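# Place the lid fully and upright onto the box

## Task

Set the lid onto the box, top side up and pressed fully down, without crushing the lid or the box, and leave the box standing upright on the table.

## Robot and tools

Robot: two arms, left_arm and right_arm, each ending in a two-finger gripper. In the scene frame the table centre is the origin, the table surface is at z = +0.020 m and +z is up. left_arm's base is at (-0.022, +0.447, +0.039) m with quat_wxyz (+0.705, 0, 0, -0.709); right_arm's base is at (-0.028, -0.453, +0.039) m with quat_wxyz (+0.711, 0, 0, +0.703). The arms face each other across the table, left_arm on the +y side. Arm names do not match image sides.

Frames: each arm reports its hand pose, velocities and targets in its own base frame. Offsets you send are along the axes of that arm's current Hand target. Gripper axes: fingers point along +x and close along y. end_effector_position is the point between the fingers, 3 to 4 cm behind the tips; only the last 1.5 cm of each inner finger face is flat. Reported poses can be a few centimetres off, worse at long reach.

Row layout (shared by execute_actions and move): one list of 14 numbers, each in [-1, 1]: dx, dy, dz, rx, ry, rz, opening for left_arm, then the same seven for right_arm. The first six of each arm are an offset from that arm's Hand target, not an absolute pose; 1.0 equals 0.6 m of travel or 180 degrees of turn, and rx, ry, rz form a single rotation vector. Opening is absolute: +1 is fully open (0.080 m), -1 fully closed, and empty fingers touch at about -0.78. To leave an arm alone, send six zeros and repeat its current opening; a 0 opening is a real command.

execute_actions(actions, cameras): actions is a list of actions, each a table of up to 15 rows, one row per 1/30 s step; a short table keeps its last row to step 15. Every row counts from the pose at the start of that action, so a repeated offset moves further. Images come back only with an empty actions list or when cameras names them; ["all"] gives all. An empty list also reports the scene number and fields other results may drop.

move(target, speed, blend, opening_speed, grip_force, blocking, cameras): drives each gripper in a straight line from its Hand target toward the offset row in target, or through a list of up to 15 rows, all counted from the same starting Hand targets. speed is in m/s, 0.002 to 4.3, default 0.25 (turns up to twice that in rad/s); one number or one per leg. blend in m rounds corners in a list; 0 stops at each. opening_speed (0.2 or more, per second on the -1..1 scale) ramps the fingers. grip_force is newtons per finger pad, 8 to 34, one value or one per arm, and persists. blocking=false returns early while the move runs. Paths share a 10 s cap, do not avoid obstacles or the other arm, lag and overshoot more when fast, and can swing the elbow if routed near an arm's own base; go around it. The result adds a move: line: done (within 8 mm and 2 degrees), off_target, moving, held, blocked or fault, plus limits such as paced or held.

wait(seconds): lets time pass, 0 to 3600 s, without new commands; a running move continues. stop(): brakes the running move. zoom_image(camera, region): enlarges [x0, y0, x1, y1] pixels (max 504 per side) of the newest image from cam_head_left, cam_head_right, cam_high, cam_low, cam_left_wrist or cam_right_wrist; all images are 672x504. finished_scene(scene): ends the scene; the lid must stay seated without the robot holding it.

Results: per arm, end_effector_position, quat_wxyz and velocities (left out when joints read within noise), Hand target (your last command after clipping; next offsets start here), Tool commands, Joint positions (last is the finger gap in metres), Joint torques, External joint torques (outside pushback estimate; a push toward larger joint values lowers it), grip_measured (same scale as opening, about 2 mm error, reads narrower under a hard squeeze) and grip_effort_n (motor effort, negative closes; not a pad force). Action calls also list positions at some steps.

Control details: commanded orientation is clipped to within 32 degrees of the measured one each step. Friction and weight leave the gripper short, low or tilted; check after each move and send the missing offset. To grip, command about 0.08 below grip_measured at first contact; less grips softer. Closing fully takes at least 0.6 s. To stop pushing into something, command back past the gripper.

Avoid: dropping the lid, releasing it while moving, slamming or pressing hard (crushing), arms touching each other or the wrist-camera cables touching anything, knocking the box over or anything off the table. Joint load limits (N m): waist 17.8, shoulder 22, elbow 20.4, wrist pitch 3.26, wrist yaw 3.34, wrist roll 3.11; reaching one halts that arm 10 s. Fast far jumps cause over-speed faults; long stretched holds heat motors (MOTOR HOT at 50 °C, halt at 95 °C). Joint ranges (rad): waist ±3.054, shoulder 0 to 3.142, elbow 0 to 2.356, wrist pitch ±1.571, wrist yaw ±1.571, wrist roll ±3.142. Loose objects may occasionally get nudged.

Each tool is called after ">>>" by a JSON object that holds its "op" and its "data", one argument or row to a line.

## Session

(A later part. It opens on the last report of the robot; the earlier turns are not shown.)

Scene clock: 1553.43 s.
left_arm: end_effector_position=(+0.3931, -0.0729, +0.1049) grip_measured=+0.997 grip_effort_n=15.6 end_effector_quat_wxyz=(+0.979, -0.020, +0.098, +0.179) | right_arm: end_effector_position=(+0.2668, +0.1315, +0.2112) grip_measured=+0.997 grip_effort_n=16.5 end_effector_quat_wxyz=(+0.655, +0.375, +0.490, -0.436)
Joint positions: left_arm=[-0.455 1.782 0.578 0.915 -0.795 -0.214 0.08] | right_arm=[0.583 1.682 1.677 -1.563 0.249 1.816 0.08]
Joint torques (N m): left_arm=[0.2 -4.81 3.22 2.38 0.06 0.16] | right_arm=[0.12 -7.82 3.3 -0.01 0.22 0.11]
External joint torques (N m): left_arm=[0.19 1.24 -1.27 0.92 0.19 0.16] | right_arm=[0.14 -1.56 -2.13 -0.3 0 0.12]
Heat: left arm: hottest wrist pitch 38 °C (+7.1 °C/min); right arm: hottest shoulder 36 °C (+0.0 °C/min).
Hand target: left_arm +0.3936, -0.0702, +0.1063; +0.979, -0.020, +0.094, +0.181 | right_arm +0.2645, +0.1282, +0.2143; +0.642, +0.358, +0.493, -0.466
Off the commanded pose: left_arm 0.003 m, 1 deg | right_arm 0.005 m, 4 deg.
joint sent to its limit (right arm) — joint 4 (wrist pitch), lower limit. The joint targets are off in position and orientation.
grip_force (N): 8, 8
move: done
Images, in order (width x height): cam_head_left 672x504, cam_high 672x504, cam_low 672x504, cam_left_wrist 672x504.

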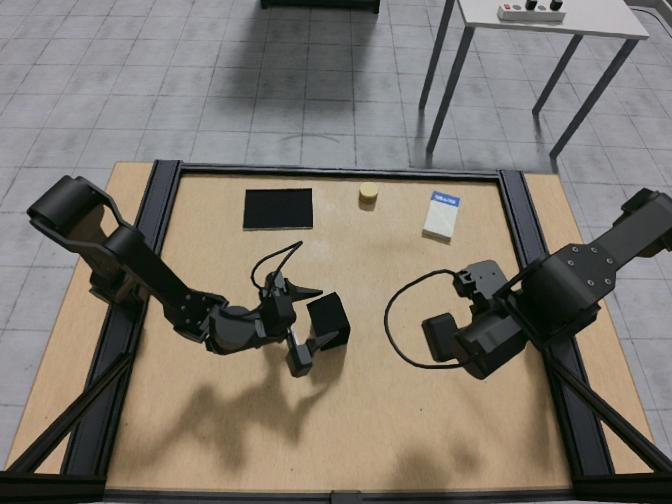

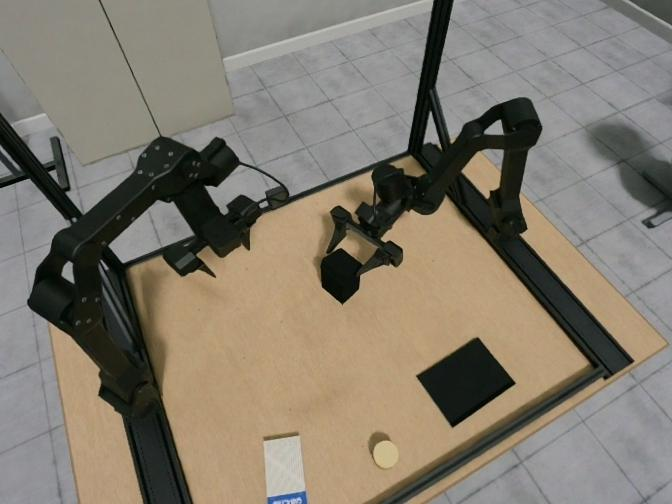

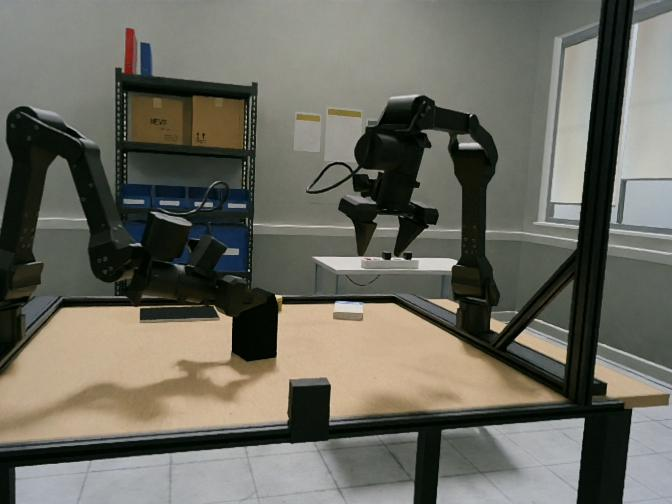

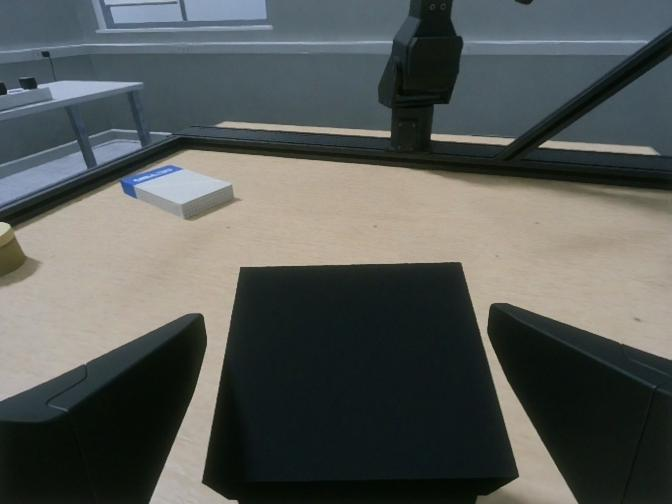

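>>> {"op": "move", "data": {
  "target": [
    [0.0073,0,-0.0376,0,0,0,1,0,0,0,0,0,0,1],
    [0.0073,0,-0.0376,0,0,0,0.45,0,0,0,0,0,0,1],
    [-0.0054,0,0.0277,0,0.083,0,0.45,0,0,0,0,0,0,1]
  ],
  "cameras": ["cam_head_left","cam_low","cam_high","cam_left_wrist"],
  "speed": 0.1,
  "opening_speed": 0.6
}}

>>> {"op": "zoom_image", "data": {
  "camera": "cam_low",
  "region": [200, 260, 300, 370]
}}

>>> {"op": "zoom_image", "data": {
  "camera": "cam_high",
  "region": [300, 215, 390, 305]
}}

>>> {"op": "zoom_image", "data": {
  "camera": "cam_head_left",
  "region": [290, 280, 380, 360]
}}

Scene clock: 1574.57 s.
left_arm: end_effector_position=(+0.3877, -0.0709, +0.1079) grip_measured=+0.762 grip_effort_n=-30.0 end_effector_quat_wxyz=(+0.955, -0.026, +0.239, +0.175) | right_arm: end_effector_position=(+0.2668, +0.1315, +0.2112) grip_measured=+0.997 grip_effort_n=16.0 end_effector_quat_wxyz=(+0.655, +0.375, +0.490, -0.436)
Joint positions: left_arm=[-0.425 1.614 0.743 0.227 -0.684 -0.406 0.069] | right_arm=[0.583 1.682 1.677 -1.563 0.249 1.816 0.08]
Joint torques (N m): left_arm=[0.24 -7.04 7.31 1.18 -0.03 -0.11] | right_arm=[0.16 -7.81 3.35 -0.02 0.2 0.11]
External joint torques (N m): left_arm=[0.16 -1.06 1.68 -0.2 0.22 -0.11] | right_arm=[0.15 -1.47 -2.12 -0.3 -0.02 0.12]
Heat: left arm: hottest wrist pitch 39 °C (+7.1 °C/min); right arm: hottest shoulder 36 °C (+0.0 °C/min).
Hand target: left_arm +0.3936, -0.0701, +0.1232; +0.958, -0.043, +0.221, +0.177 | right_arm +0.2645, +0.1282, +0.2143; +0.642, +0.358, +0.493, -0.466
Off the commanded pose: left_arm 0.016 m, 3 deg | right_arm 0.005 m, 4 deg.
joint sent to its limit (right arm) — joint 4 (wrist pitch), lower limit. The joint targets are off in position and orientation.
grip_force (N): 8, 8
move: off_target (left_arm)
Images, in order (width x height): cam_head_left 672x504, cam_high 672x504, cam_low 672x504, cam_left_wrist 672x504.

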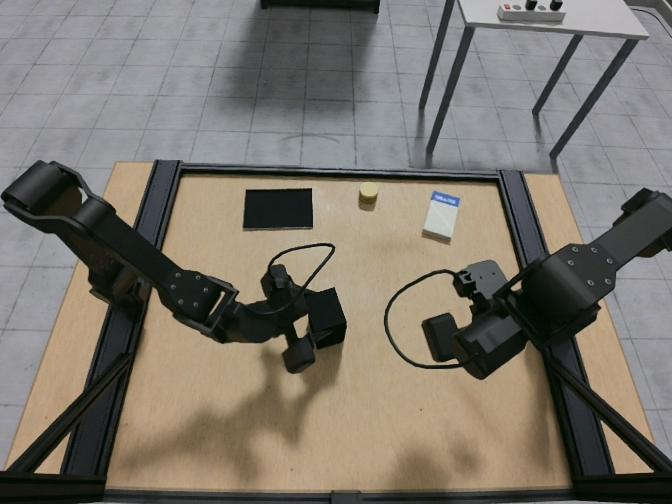

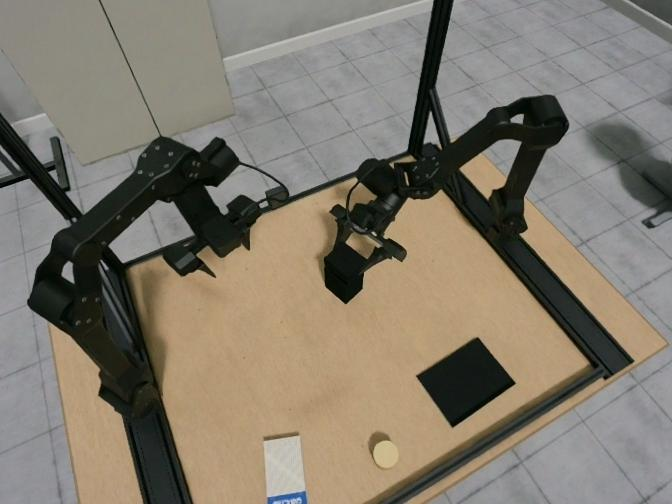

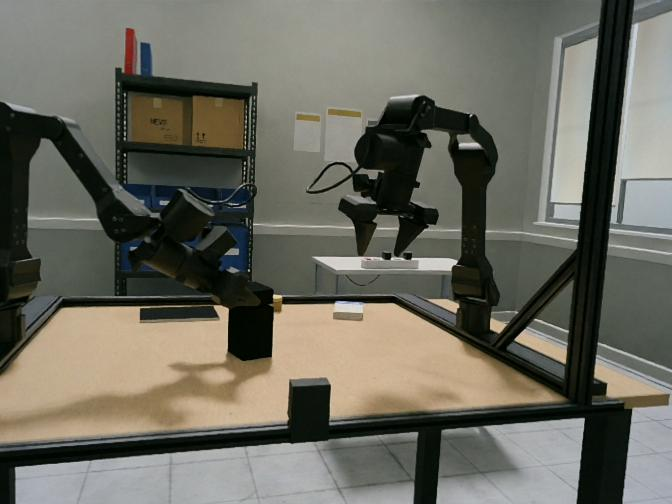

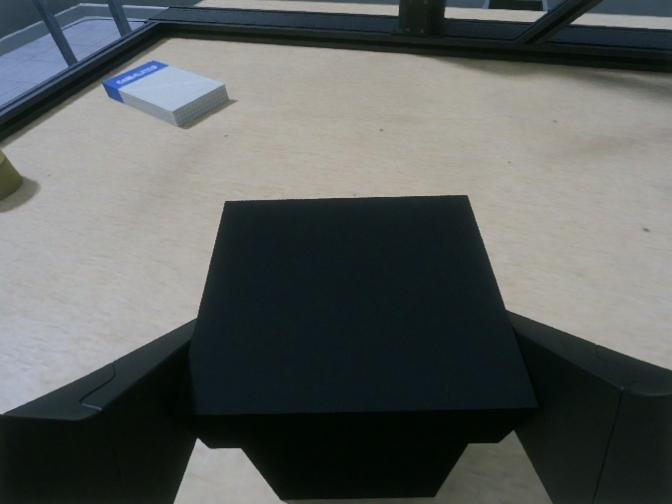

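Scaled by 4.582 from the camera's image (finer frame: 960x720).

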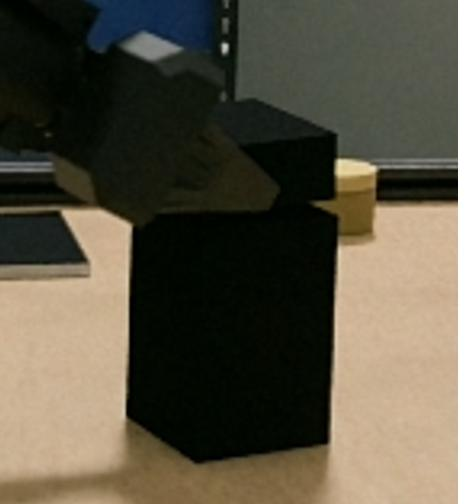

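Scaled by 5.600 from the camera's image (finer frame: 960x720).

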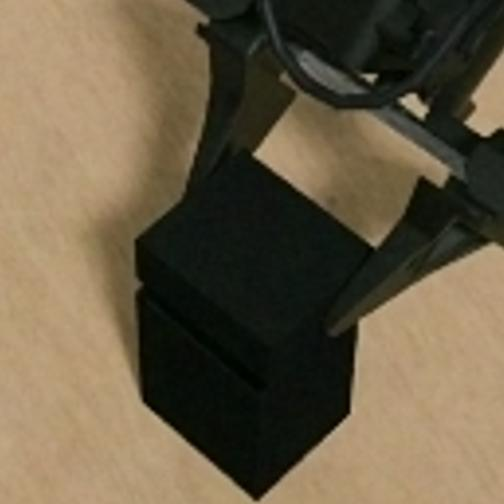

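Scaled by 5.600 from the camera's image (finer frame: 960x720).

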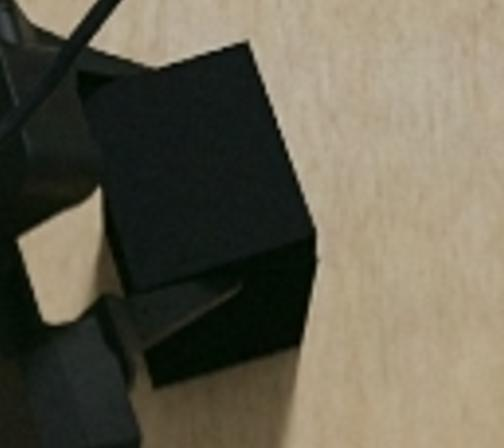

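>>> {"op": "move", "data": {
  "target": [0.0157,0.0033,-0.0278,0,0,0,0.45,0,0,0,0,0,0,1],
  "cameras": ["cam_head_left","cam_low","cam_high","cam_left_wrist"],
  "speed": 0.06
}}

>>> {"op": "zoom_image", "data": {
  "camera": "cam_low",
  "region": [210, 270, 290, 350]
}}

>>> {"op": "zoom_image", "data": {
  "camera": "cam_high",
  "region": [310, 240, 370, 310]
}}

>>> {"op": "zoom_image", "data": {
  "camera": "cam_left_wrist",
  "region": [150, 350, 560, 504]
}}

Scene clock: 1629.40 s.
left_arm: end_effector_position=(+0.3932, -0.0716, +0.1038) grip_measured=+0.762 grip_effort_n=-30.5 end_effector_quat_wxyz=(+0.958, -0.041, +0.225, +0.173) | right_arm: end_effector_position=(+0.2668, +0.1315, +0.2112) grip_measured=+0.997 grip_effort_n=16.5 end_effector_quat_wxyz=(+0.655, +0.375, +0.490, -0.436)
Joint positions: left_arm=[-0.419 1.644 0.731 0.305 -0.678 -0.413 0.069] | right_arm=[0.583 1.682 1.677 -1.563 0.249 1.816 0.08]
Joint torques (N m): left_arm=[0.24 -4.88 3.94 2.3 -0.02 0.06] | right_arm=[0.19 -7.85 3.23 0.02 0.2 0.11]
External joint torques (N m): left_arm=[0.22 1.24 -1.62 0.89 0.21 0.05] | right_arm=[0.21 -1.53 -2.26 -0.29 -0.02 0.12]
Heat: left arm: hottest shoulder 36 °C (+5.1 °C/min); right arm: hottest shoulder 36 °C (+0.0 °C/min).
Hand target: left_arm +0.3940, -0.0679, +0.1041; +0.958, -0.043, +0.221, +0.177 | right_arm +0.2645, +0.1282, +0.2143; +0.642, +0.358, +0.493, -0.466
Off the commanded pose: left_arm 0.004 m, 1 deg | right_arm 0.005 m, 4 deg.
joint sent to its limit (right arm) — joint 4 (wrist pitch), lower limit. The joint targets are off in position and orientation.
grip_force (N): 8, 8
move: done
Images, in order (width x height): cam_head_left 672x504, cam_high 672x504, cam_low 672x504, cam_left_wrist 672x504.

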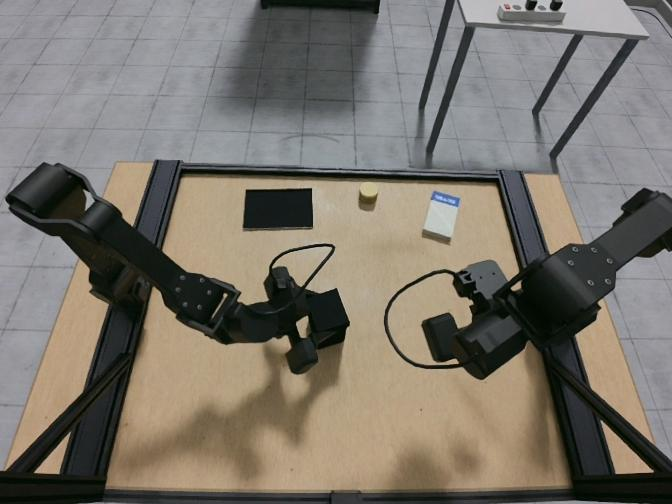

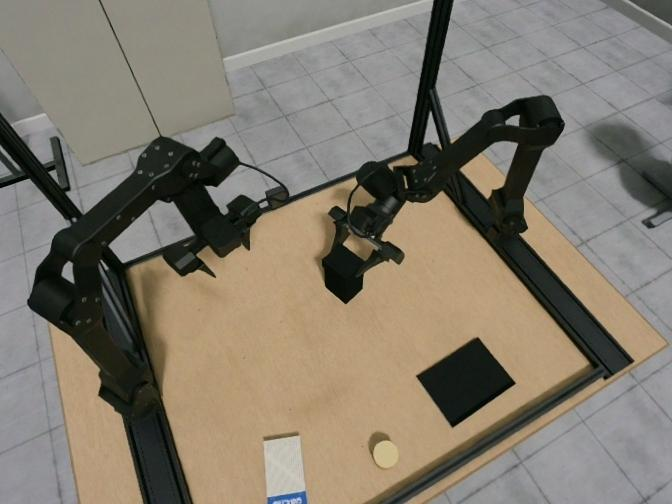

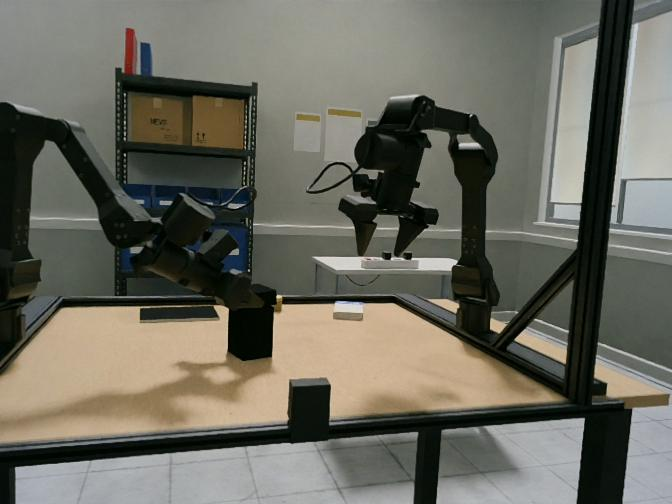

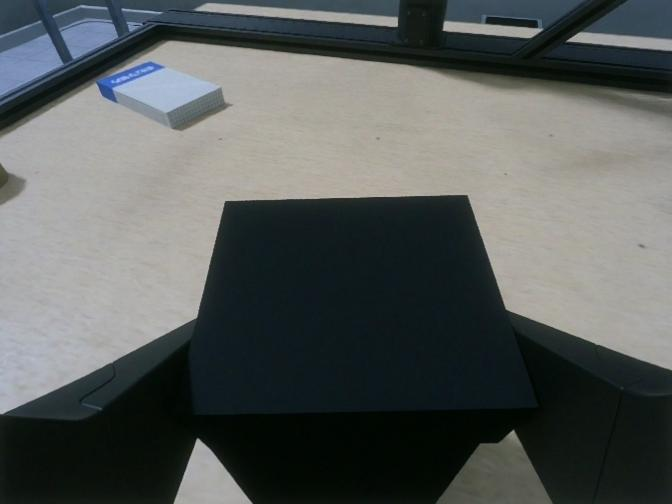

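Scaled by 6.300 from the camera's image (finer frame: 960x720).

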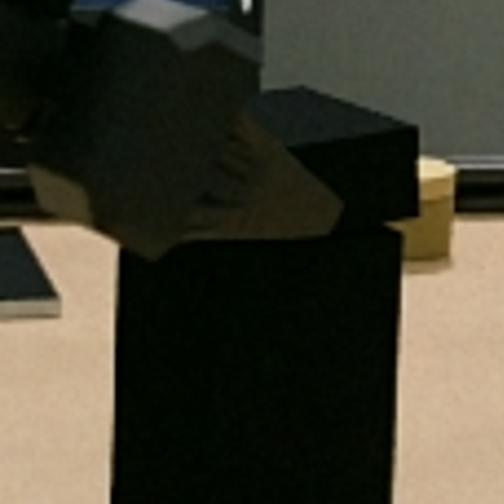

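Scaled by 7.200 from the camera's image (finer frame: 960x720).

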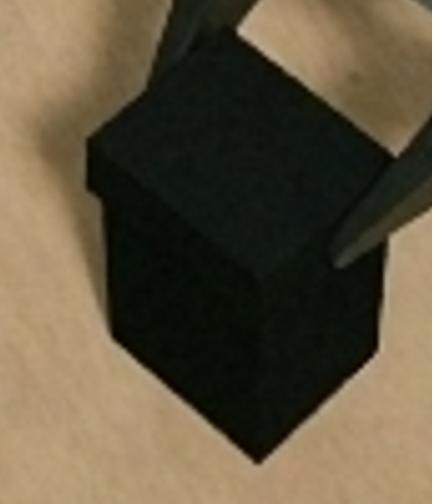

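Scaled by 1.229 from the camera's image (finer frame: 960x720).

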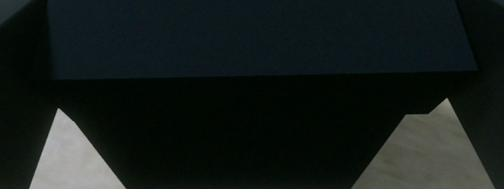

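>>> {"op": "move", "data": {
  "target": [0.0088,0.003,-0.018,0,0,0,0.45,0,0,0,0,0,0,1],
  "speed": 0.04,
  "cameras": ["cam_left_wrist","cam_low","cam_high"]
}}

Scene clock: 1665.30 s.
left_arm: end_effector_position=(+0.3946, -0.0703, +0.0992) grip_measured=+0.762 grip_effort_n=-30.0 end_effector_quat_wxyz=(+0.960, -0.043, +0.214, +0.174) | right_arm: end_effector_position=(+0.2668, +0.1315, +0.2112) grip_measured=+0.997 grip_effort_n=16.5 end_effector_quat_wxyz=(+0.655, +0.375, +0.490, -0.436)
Joint positions: left_arm=[-0.415 1.666 0.71 0.374 -0.683 -0.403 0.069] | right_arm=[0.583 1.682 1.677 -1.563 0.249 1.816 0.08]
Joint torques (N m): left_arm=[0.3 -3.68 2.99 1.72 0.09 0.06] | right_arm=[0.21 -7.84 3.29 0 0.21 0.1]
External joint torques (N m): left_arm=[0.28 2.45 -2.41 0.31 0.31 0.06] | right_arm=[0.27 -1.47 -2.19 -0.29 -0.01 0.1]
Heat: left arm: hottest wrist pitch 38 °C (+5.1 °C/min); right arm: hottest shoulder 36 °C (+0.0 °C/min).
Hand target: left_arm +0.3934, -0.0663, +0.0921; +0.958, -0.043, +0.221, +0.177 | right_arm +0.2645, +0.1282, +0.2143; +0.642, +0.358, +0.493, -0.466
Off the commanded pose: left_arm 0.008 m, 1 deg | right_arm 0.005 m, 4 deg.
joint sent to its limit (right arm) — joint 4 (wrist pitch), lower limit. The joint targets are off in position and orientation.
grip_force (N): 8, 8
move: done
Images, in order (width x height): cam_high 672x504, cam_low 672x504, cam_left_wrist 672x504.

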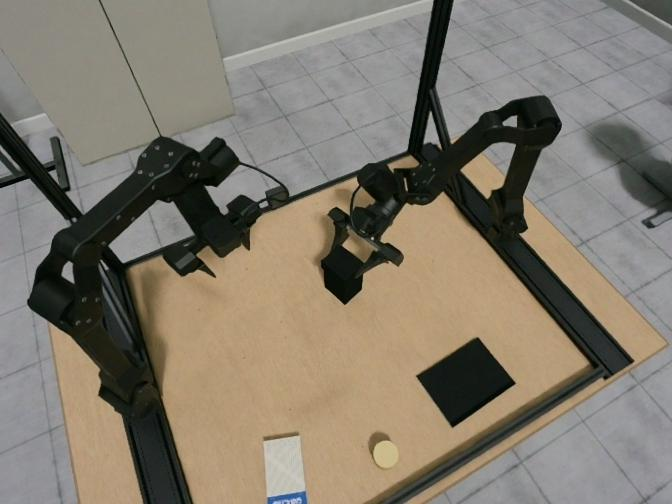

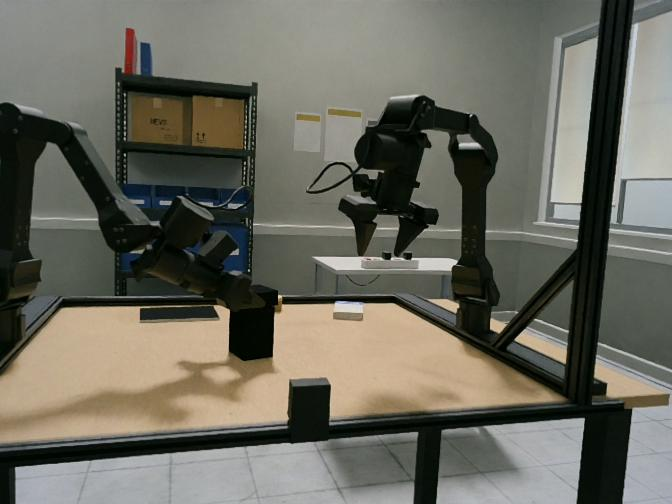

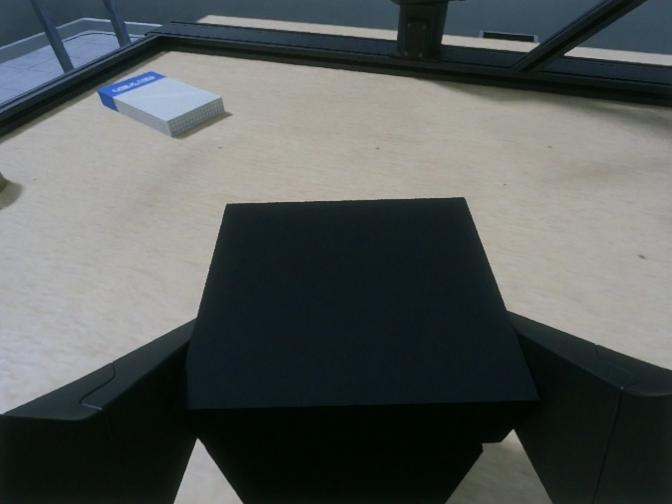

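>>> {"op": "zoom_image", "data": {
  "camera": "cam_left_wrist",
  "region": [150, 370, 570, 504]
}}

>>> {"op": "zoom_image", "data": {
  "camera": "cam_low",
  "region": [200, 260, 300, 370]
}}

>>> {"op": "zoom_image", "data": {
  "camera": "cam_high",
  "region": [290, 200, 400, 310]
}}

Scaled by 1.200 from the camera's image (finer frame: 960x720).

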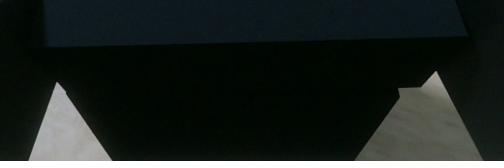

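Scaled by 4.582 from the camera's image (finer frame: 960x720).

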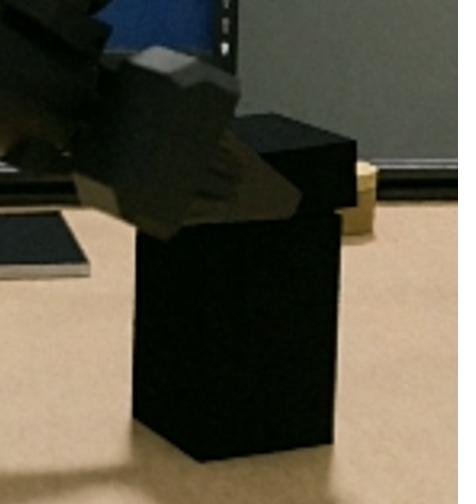

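Scaled by 4.582 from the camera's image (finer frame: 960x720).

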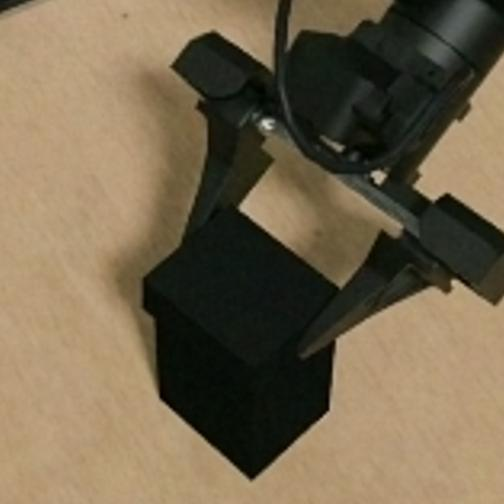

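>>> {"op": "move", "data": {
  "target": [
    [-0.007,0.004,0.010,0,0,0,0.45,0,0,0,0,0,0,1],
    [0.003,0.004,-0.009,0,0,0,0.45,0,0,0,0,0,0,1]
  ],
  "speed": 0.04,
  "cameras": ["cam_left_wrist","cam_low","cam_high"]
}}

>>> {"op": "zoom_image", "data": {
  "camera": "cam_left_wrist",
  "region": [150, 370, 570, 504]
}}

>>> {"op": "zoom_image", "data": {
  "camera": "cam_low",
  "region": [200, 260, 300, 370]
}}

>>> {"op": "zoom_image", "data": {
  "camera": "cam_high",
  "region": [290, 200, 400, 310]
}}

Scene clock: 1697.73 s.
left_arm: end_effector_position=(+0.3943, -0.0680, +0.0972) grip_measured=+0.762 grip_effort_n=-30.0 end_effector_quat_wxyz=(+0.961, -0.046, +0.209, +0.176) | right_arm: end_effector_position=(+0.2668, +0.1315, +0.2112) grip_measured=+0.997 grip_effort_n=16.0 end_effector_quat_wxyz=(+0.655, +0.375, +0.490, -0.436)
Joint positions: left_arm=[-0.411 1.672 0.694 0.409 -0.684 -0.4 0.069] | right_arm=[0.583 1.682 1.677 -1.563 0.249 1.816 0.08]
Joint torques (N m): left_arm=[0.34 -3.3 2.53 1.41 0.09 0.05] | right_arm=[0.19 -7.96 3.31 0 0.2 0.09]
External joint torques (N m): left_arm=[0.31 2.83 -2.83 -0.02 0.31 0.05] | right_arm=[0.2 -1.68 -2.13 -0.29 -0.02 0.1]
Heat: left arm: hottest wrist pitch 36 °C (+1.0 °C/min); right arm: hottest shoulder 36 °C (+0.0 °C/min).
Hand target: left_arm +0.3919, -0.0643, +0.0864; +0.958, -0.043, +0.221, +0.177 | right_arm +0.2645, +0.1282, +0.2143; +0.642, +0.358, +0.493, -0.466
Off the commanded pose: left_arm 0.012 m, 1 deg | right_arm 0.005 m, 4 deg.
joint sent to its limit (right arm) — joint 4 (wrist pitch), lower limit. The joint targets are off in position and orientation.
grip_force (N): 8, 8
move: off_target (left_arm)
Images, in order (width x height): cam_high 672x504, cam_low 672x504, cam_left_wrist 672x504.

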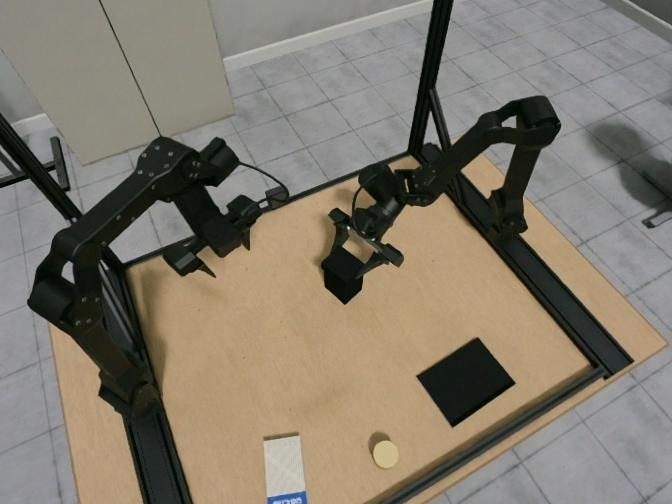

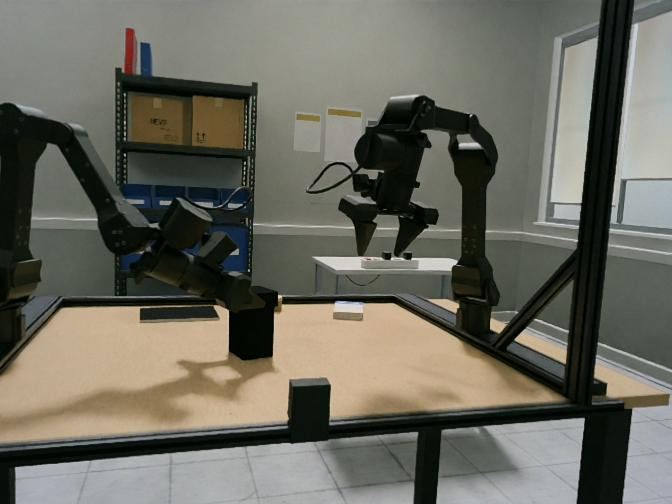

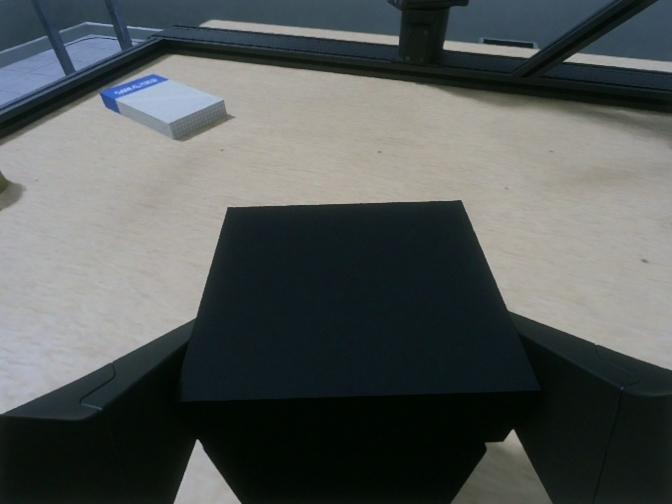

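Scaled by 1.200 from the camera's image (finer frame: 960x720).

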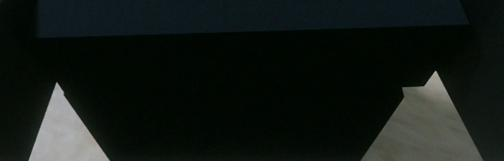

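Scaled by 4.582 from the camera's image (finer frame: 960x720).

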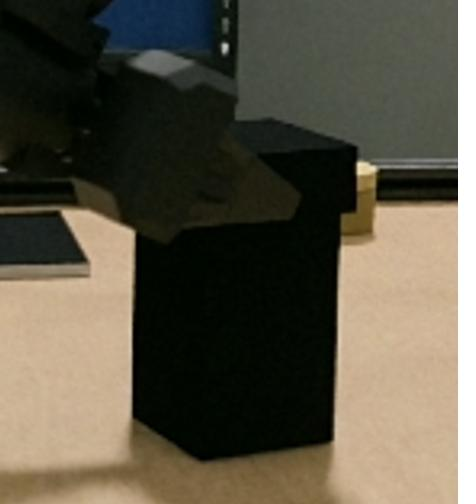

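Scaled by 4.582 from the camera's image (finer frame: 960x720).

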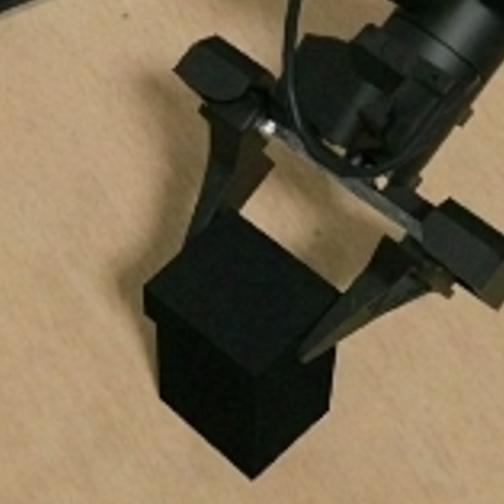

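>>> {"op": "move", "data": {
  "target": [
    [-0.016,0.000,0.026,0,0,0,0.45,0,0,0,0,0,0,1],
    [-0.004,0.000,0.002,0,0,0,0.45,0,0,0,0,0,0,1]
  ],
  "speed": 0.05,
  "cameras": ["cam_left_wrist","cam_low","cam_high"]
}}

>>> {"op": "zoom_image", "data": {
  "camera": "cam_left_wrist",
  "region": [150, 370, 570, 504]
}}

>>> {"op": "zoom_image", "data": {
  "camera": "cam_low",
  "region": [200, 260, 300, 370]
}}

>>> {"op": "zoom_image", "data": {
  "camera": "cam_high",
  "region": [290, 200, 400, 310]
}}

Scene clock: 1717.33 s.
left_arm: end_effector_position=(+0.3921, -0.0669, +0.0973) grip_measured=+0.762 grip_effort_n=-30.0 end_effector_quat_wxyz=(+0.960, -0.043, +0.212, +0.177) | right_arm: end_effector_position=(+0.2668, +0.1315, +0.2112) grip_measured=+0.997 grip_effort_n=16.0 end_effector_quat_wxyz=(+0.655, +0.375, +0.490, -0.436)
Joint positions: left_arm=[-0.411 1.663 0.691 0.394 -0.686 -0.4 0.069] | right_arm=[0.583 1.682 1.677 -1.563 0.249 1.816 0.08]
Joint torques (N m): left_arm=[0.05 -3.3 2.88 1.64 -0.01 -0.04] | right_arm=[0.24 -7.87 3.37 0.01 0.19 0.09]
External joint torques (N m): left_arm=[0.06 2.74 -2.49 0.22 0.21 -0.04] | right_arm=[0.32 -1.66 -2.02 -0.27 -0.03 0.09]
Heat: left arm: hottest wrist pitch 34 °C (-4.0 °C/min); right arm: hottest shoulder 36 °C (+0.0 °C/min).
Hand target: left_arm +0.3903, -0.0649, +0.0886; +0.958, -0.043, +0.221, +0.177 | right_arm +0.2645, +0.1282, +0.2143; +0.642, +0.358, +0.493, -0.466
Off the commanded pose: left_arm 0.009 m, 1 deg | right_arm 0.005 m, 4 deg.
joint sent to its limit (right arm) — joint 4 (wrist pitch), lower limit. The joint targets are off in position and orientation.
grip_force (N): 8, 8
move: off_target (left_arm)
Images, in order (width x height): cam_high 672x504, cam_low 672x504, cam_left_wrist 672x504.

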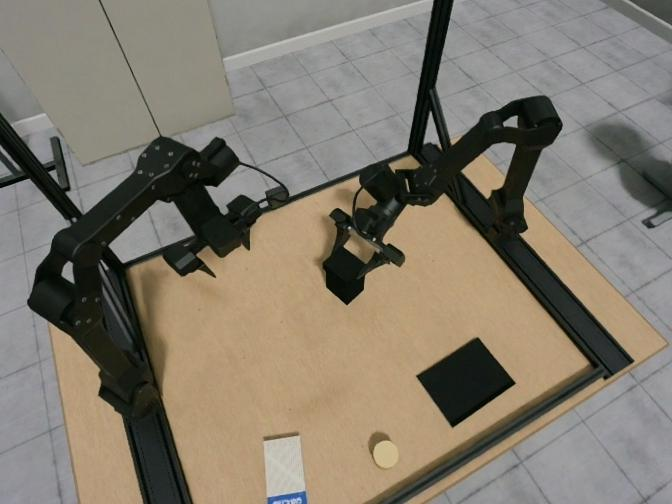

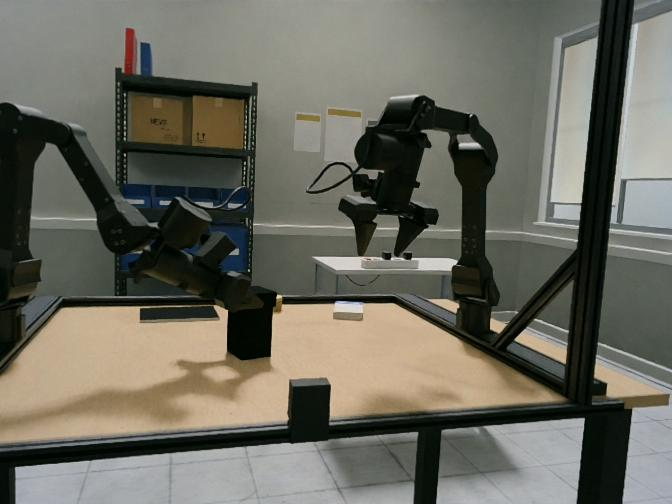

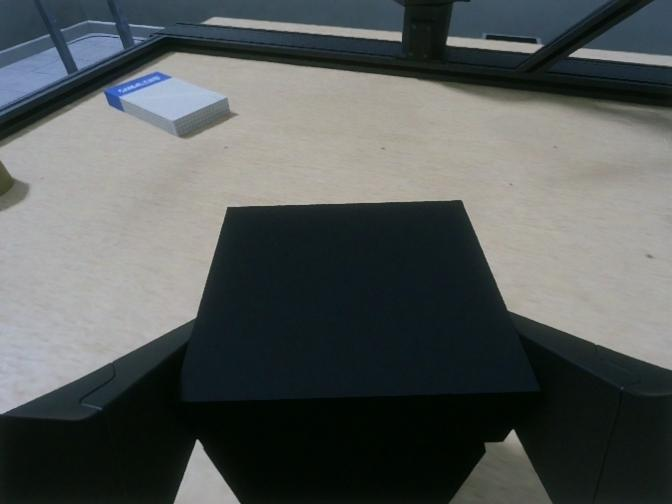

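Scaled by 1.200 from the camera's image (finer frame: 960x720).

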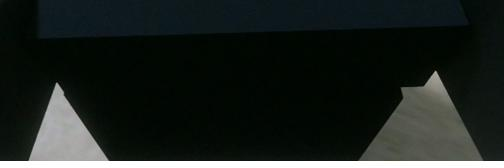

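Scaled by 4.582 from the camera's image (finer frame: 960x720).

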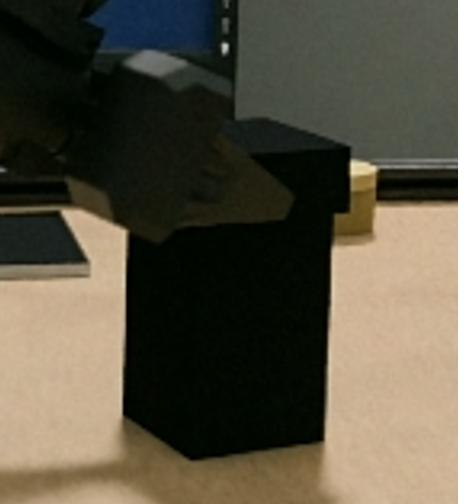

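Scaled by 4.582 from the camera's image (finer frame: 960x720).

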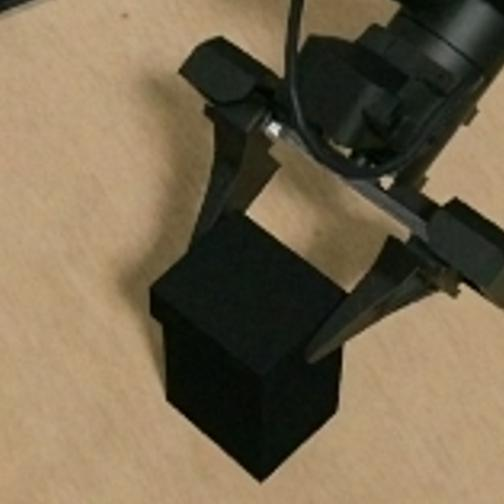

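>>> {"op": "move", "data": {
  "target": [
    [-0.0225,0.000,0.0317,0,0,0,0.45,0,0,0,0,0,0,1],
    [-0.0085,0.000,0.0023,0,0,0,0.45,0,0,0,0,0,0,1]
  ],
  "speed": 0.05,
  "cameras": ["cam_left_wrist","cam_low","cam_high"]
}}

>>> {"op": "zoom_image", "data": {
  "camera": "cam_left_wrist",
  "region": [150, 370, 570, 504]
}}

>>> {"op": "zoom_image", "data": {
  "camera": "cam_low",
  "region": [200, 260, 300, 370]
}}

>>> {"op": "zoom_image", "data": {
  "camera": "cam_high",
  "region": [290, 200, 400, 310]
}}

Scene clock: 1756.37 s.
left_arm: end_effector_position=(+0.3881, -0.0673, +0.0980) grip_measured=+0.762 grip_effort_n=-30.0 end_effector_quat_wxyz=(+0.959, -0.041, +0.216, +0.177) | right_arm: end_effector_position=(+0.2668, +0.1315, +0.2112) grip_measured=+0.997 grip_effort_n=16.0 end_effector_quat_wxyz=(+0.655, +0.375, +0.490, -0.436)
Joint positions: left_arm=[-0.417 1.646 0.685 0.371 -0.689 -0.404 0.069] | right_arm=[0.583 1.682 1.677 -1.563 0.249 1.816 0.08]
Joint torques (N m): left_arm=[-0.21 -3.7 3.11 1.77 -0.14 -0.11] | right_arm=[0.28 -7.94 3.34 0 0.24 0.09]
External joint torques (N m): left_arm=[-0.25 2.34 -2.35 0.34 0.1 -0.11] | right_arm=[0.29 -1.67 -2.1 -0.3 0.03 0.1]
Heat: left arm: hottest wrist pitch 34 °C (-2.0 °C/min); right arm: hottest shoulder 36 °C (+0.0 °C/min).
Hand target: left_arm +0.3866, -0.0663, +0.0920; +0.958, -0.043, +0.221, +0.177 | right_arm +0.2645, +0.1282, +0.2143; +0.642, +0.358, +0.493, -0.466
Off the commanded pose: left_arm 0.006 m, 1 deg | right_arm 0.005 m, 4 deg.
joint sent to its limit (right arm) — joint 4 (wrist pitch), lower limit. The joint targets are off in position and orientation.
grip_force (N): 8, 8
move: done
Images, in order (width x height): cam_high 672x504, cam_low 672x504, cam_left_wrist 672x504.

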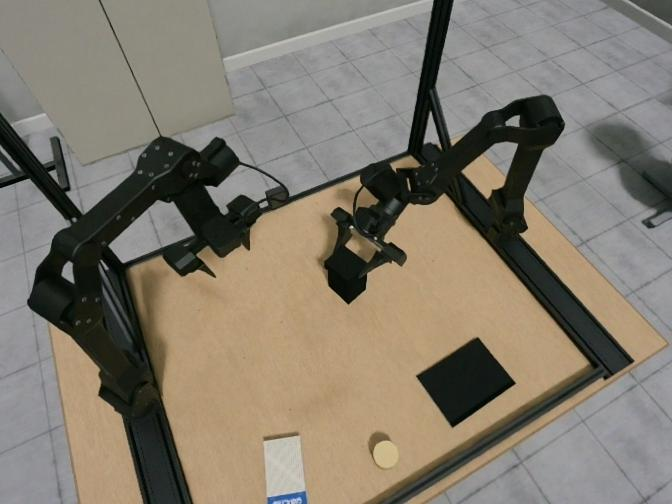

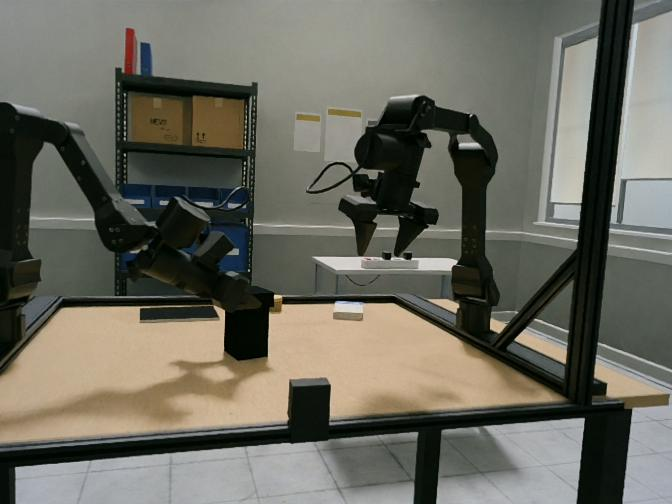

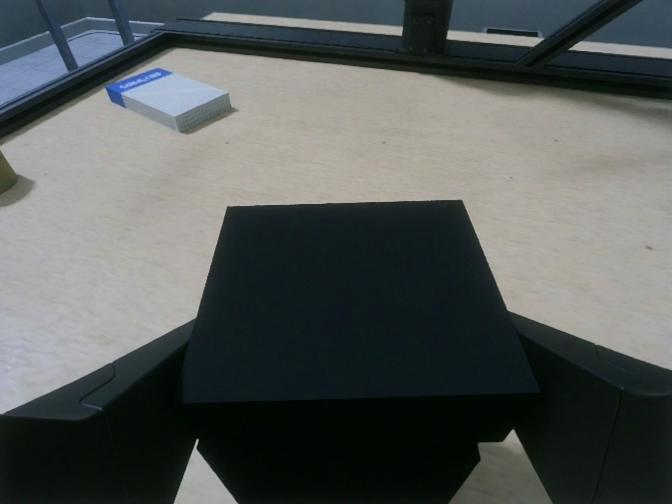

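Scaled by 1.200 from the camera's image (finer frame: 960x720).

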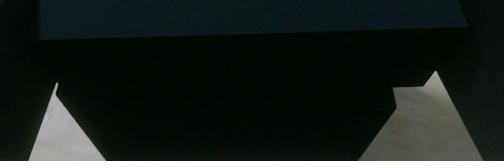

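Scaled by 4.582 from the camera's image (finer frame: 960x720).

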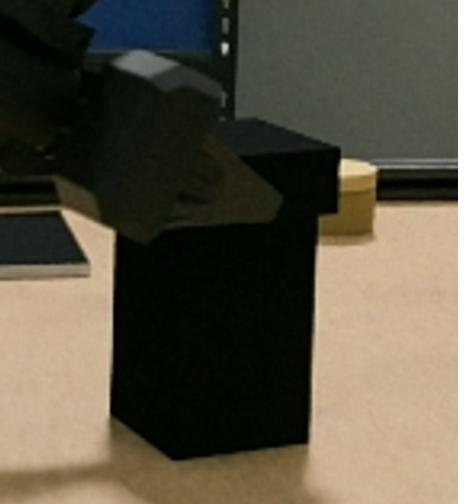

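Scaled by 4.582 from the camera's image (finer frame: 960x720).

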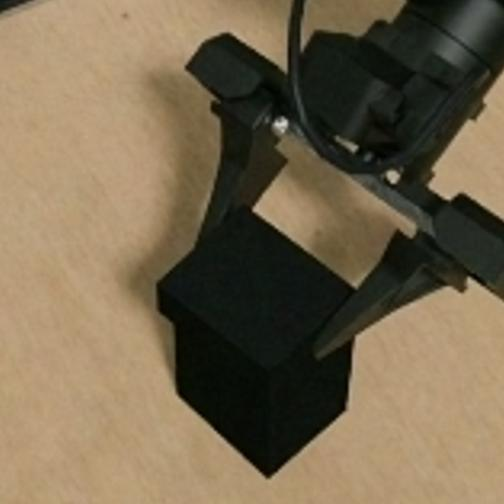

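>>> {"op": "move", "data": {
  "target": [-0.0216,0.000,0.045,0,0,0,0.45,0,0,0,0,0,0,1],
  "speed": 0.05,
  "cameras": ["cam_left_wrist","cam_low","cam_high"]
}}

>>> {"op": "zoom_image", "data": {
  "camera": "cam_left_wrist",
  "region": [150, 370, 570, 504]
}}

>>> {"op": "zoom_image", "data": {
  "camera": "cam_low",
  "region": [200, 260, 300, 370]
}}

>>> {"op": "zoom_image", "data": {
  "camera": "cam_high",
  "region": [290, 200, 400, 310]
}}

Scene clock: 1773.70 s.
left_arm: end_effector_position=(+0.3814, -0.0655, +0.1069) grip_measured=+0.762 grip_effort_n=-30.0 end_effector_quat_wxyz=(+0.955, -0.028, +0.239, +0.176) | right_arm: end_effector_position=(+0.2668, +0.1315, +0.2112) grip_measured=+0.997 grip_effort_n=15.6 end_effector_quat_wxyz=(+0.655, +0.375, +0.490, -0.436)
Joint positions: left_arm=[-0.417 1.588 0.711 0.234 -0.68 -0.404 0.069] | right_arm=[0.583 1.682 1.677 -1.563 0.249 1.816 0.08]
Joint torques (N m): left_arm=[-0.14 -6.81 7.24 1.19 -0.13 -0.09] | right_arm=[0.2 -7.87 3.34 0.03 0.2 0.1]
External joint torques (N m): left_arm=[-0.15 -1.01 1.55 -0.21 0.11 -0.09] | right_arm=[0.26 -1.51 -2.14 -0.25 -0.02 0.1]
Heat: left arm: hottest wrist pitch 35 °C (+1.0 °C/min); right arm: hottest shoulder 36 °C (+0.0 °C/min).
Hand target: left_arm +0.3867, -0.0661, +0.1220; +0.958, -0.043, +0.221, +0.177 | right_arm +0.2645, +0.1282, +0.2143; +0.642, +0.358, +0.493, -0.466
Off the commanded pose: left_arm 0.016 m, 3 deg | right_arm 0.005 m, 4 deg.
joint sent to its limit (right arm) — joint 4 (wrist pitch), lower limit. The joint targets are off in position and orientation.
grip_force (N): 8, 8
move: off_target (left_arm)
Images, in order (width x height): cam_high 672x504, cam_low 672x504, cam_left_wrist 672x504.

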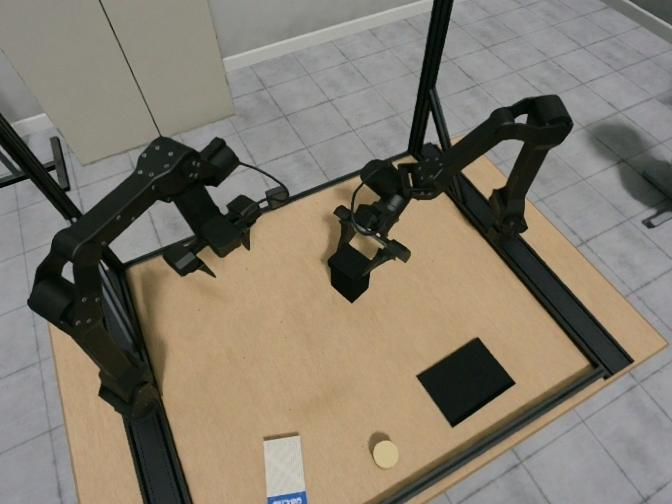

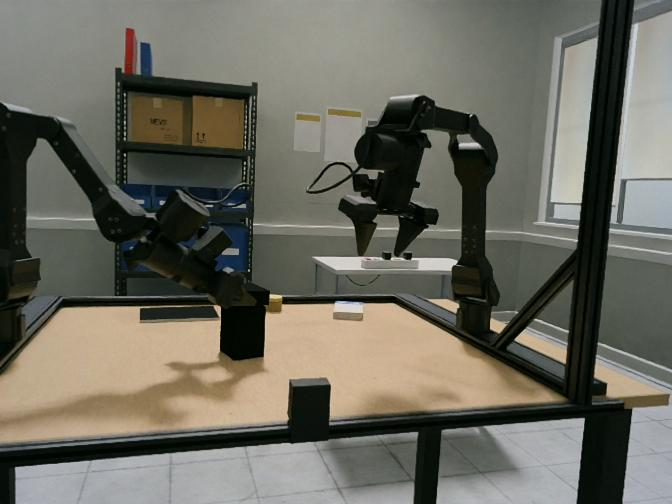

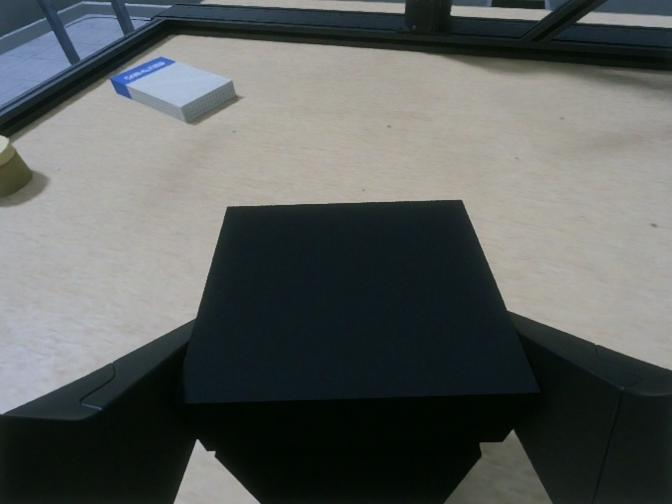

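Scaled by 1.200 from the camera's image (finer frame: 960x720).

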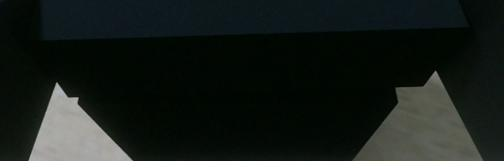

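Scaled by 4.582 from the camera's image (finer frame: 960x720).

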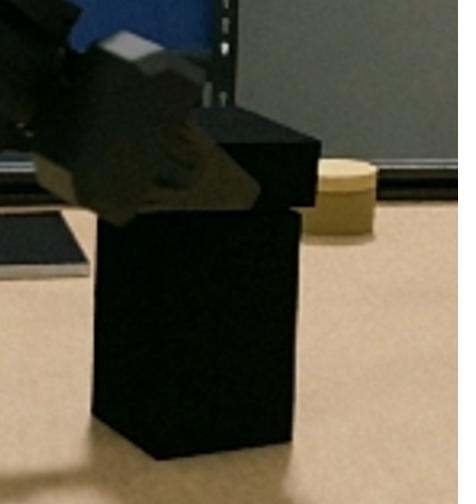

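Scaled by 4.582 from the camera's image (finer frame: 960x720).

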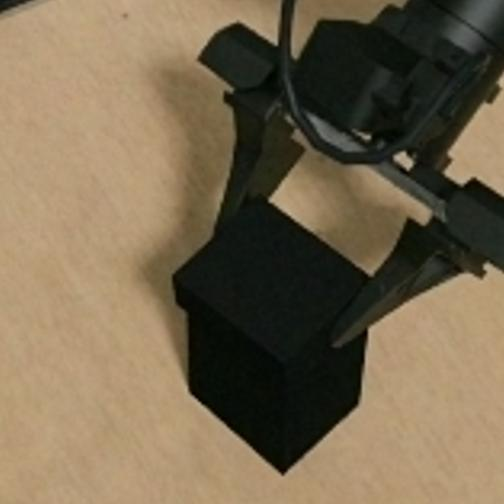

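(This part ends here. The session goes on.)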